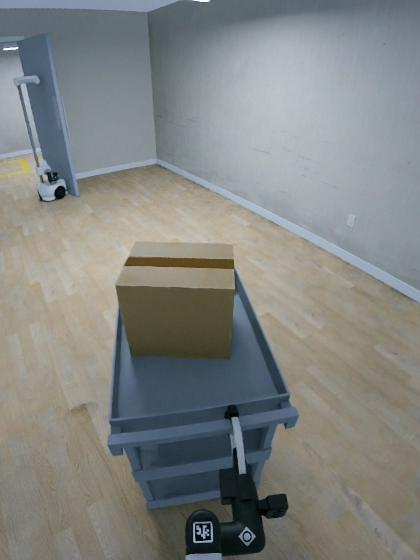

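Request:
move --r2 '{"base":{"translate_m":0.25},"pace":"slow"}' --blocking false --cameras '[]'

Request:
wait --seconds 6 --cameras '["r2_head_camera"]'

Scene clock: 949.43 s.
move: r2 moving
r1: as last shown
r1.lidar_m: 3.72 3.02 0.25 0.25 - 0.25 0.37 3.71 1.04 2.21 2.81 3.72
r1.motor_effort: lift_m=+19(19) arm_m=+4(4) wheel_0=-1(1) wheel_1=+0(0) wheel_2=+0(0)
r1.servo_current: wrist_yaw_rad=59(59) wrist_pitch_rad=39(46) wrist_roll_rad=46(52) gripper_m=39(52)
r1.contact_limits: strafe_m 0.3
r1.wrist_depth_mm: - 135 - 535 306 213 173 / - 135 135 496 309 214 175 / - 132 159 452 314 216 176 / 108 135 208 508 315 218 177 / 137 - - 508 315 219 177 / 1229 1229 198 521 195 219 178 / - 809 759 164 303 209 178
r2.base_odometry: x=+0.967 y=+0.048 heading=+2.840
r2.turned_by_wheels: +0.000
r2.turned_by_imu: +0.000
r2.base_tilt: forward=-0.7 right=+0.1
r2.lidar_m: 0.40 0.41 3.22 2.29 1.66 0.53 0.38 0.34 0.36 0.48 1.29 0.47
r2.base_status: translate_m moving
r2.joint_positions: lift_m=+0.688 arm_m=+0.050 wrist_yaw_rad=-0.001 wrist_pitch_rad=+0.004 wrist_roll_rad=+1.569 gripper_m=-0.037
r2.joint_status: not commanded
r2.measured_speeds: translate_m=+0.048 strafe_m=+0.000 rotate_rad=-0.001 lift_m=+0.000 arm_m=+0.000 wrist_yaw_rad=-0.021 wrist_pitch_rad=+0.000 wrist_roll_rad=+0.000
r2.motor_effort: lift_m=+20(20) arm_m=-4(4) wheel_0=+8(9) wheel_1=+7(7) wheel_2=-13(14)
r2.servo_current: wrist_yaw_rad=46(52) wrist_pitch_rad=46(52) wrist_roll_rad=46(52) gripper_m=91(98)
r2.hand_pose: x=+0.5092 y=-0.0878 z=+0.8650 quat_wxyz=(+0.708, +0.707, +0.001, -0.002) (m; r2's base frame)
r2.wrist_depth_mm: - - - 188 206 1708 1205 / - - - 183 249 256 255 / - - - 179 240 1863 - / - - - 176 236 - - / - 430 436 172 232 - - / - 433 184 168 179 - - / - - 445 112 224 - -
pictures: none
No camera images: "cameras" was empty.

Scene clock: 952.70 s.
earlier move: r2 done
r1.base_odometry: x=-1.969 y=-0.203 heading=-2.435
r1.turned_by_wheels: +0.000
r1.turned_by_imu: +0.000
r1.base_tilt: forward=-1.6 right=+1.3
r1.lidar_m: 3.52 2.98 0.25 0.25 - 0.25 0.39 3.72 1.05 2.18 2.82 3.68
r1.base_status: not commanded
r1.joint_positions: lift_m=+0.124 arm_m=+0.000 wrist_yaw_rad=+3.196 wrist_pitch_rad=+0.002 wrist_roll_rad=+0.000 gripper_m=+0.056
r1.joint_status: not commanded
r1.measured_speeds: all 0
r1.motor_effort: lift_m=+19(20) arm_m=+4(4) wheel_0=+0(1) wheel_1=+0(0) wheel_2=+0(0)
r1.servo_current: wrist_yaw_rad=52(65) wrist_pitch_rad=39(52) wrist_roll_rad=52(78) gripper_m=39(52)
r1.contact_limits: strafe_m 0.3
r1.hand_pose: x=-0.1219 y=+0.0715 z=+0.3019 quat_wxyz=(-0.027, -0.001, +0.000, +1.000) (m; r1's base frame)
r1.wrist_depth_mm: - 135 - 539 306 213 174 / - 135 135 496 310 215 174 / - 132 159 459 314 216 176 / 108 135 208 504 315 217 177 / 137 - - 512 317 219 178 / 1229 1229 198 517 194 219 178 / - 820 759 164 301 210 178
r2.base_odometry: x=+0.740 y=+0.119 heading=+2.840
r2.turned_by_wheels: +0.000
r2.turned_by_imu: -0.002
r2.base_tilt: forward=-0.7 right=+0.1
r2.lidar_m: 0.38 0.40 3.44 2.40 2.30 0.82 0.56 0.53 0.58 0.77 1.98 0.47
r2.base_status: done
r2.joint_positions: lift_m=+0.688 arm_m=+0.050 wrist_yaw_rad=-0.010 wrist_pitch_rad=+0.004 wrist_roll_rad=+1.569 gripper_m=-0.037
r2.joint_status: not commanded
r2.measured_speeds: all 0
r2.motor_effort: lift_m=+20(20) arm_m=-3(4) wheel_0=+1(10) wheel_1=+4(8) wheel_2=-10(18)
r2.servo_current: wrist_yaw_rad=59(85) wrist_pitch_rad=39(52) wrist_roll_rad=46(59) gripper_m=91(98)
r2.hand_pose: x=+0.5084 y=-0.0903 z=+0.8650 quat_wxyz=(+0.708, +0.707, -0.002, -0.005) (m; r2's base frame)
r2.wrist_depth_mm: - - - 204 265 1708 1182 / - - - 195 263 271 272 / - - - 186 250 1708 1281 / - - - 180 241 - - / - 433 433 175 235 - - / - 430 183 168 180 - - / - 427 430 112 220 - -
wait: 3.27 of 6 s (r2 has come to rest)
pictures: r2_head_camera
Images, in order (width x height): r2_head_camera 420x560.

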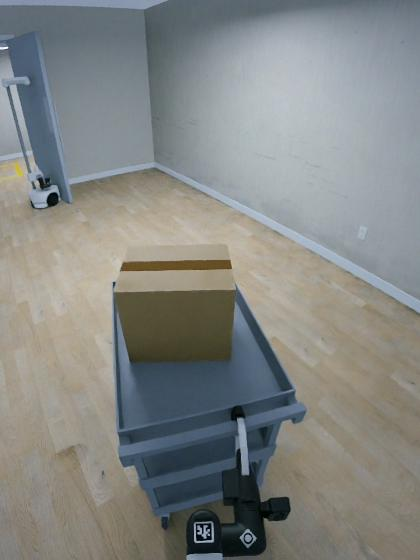

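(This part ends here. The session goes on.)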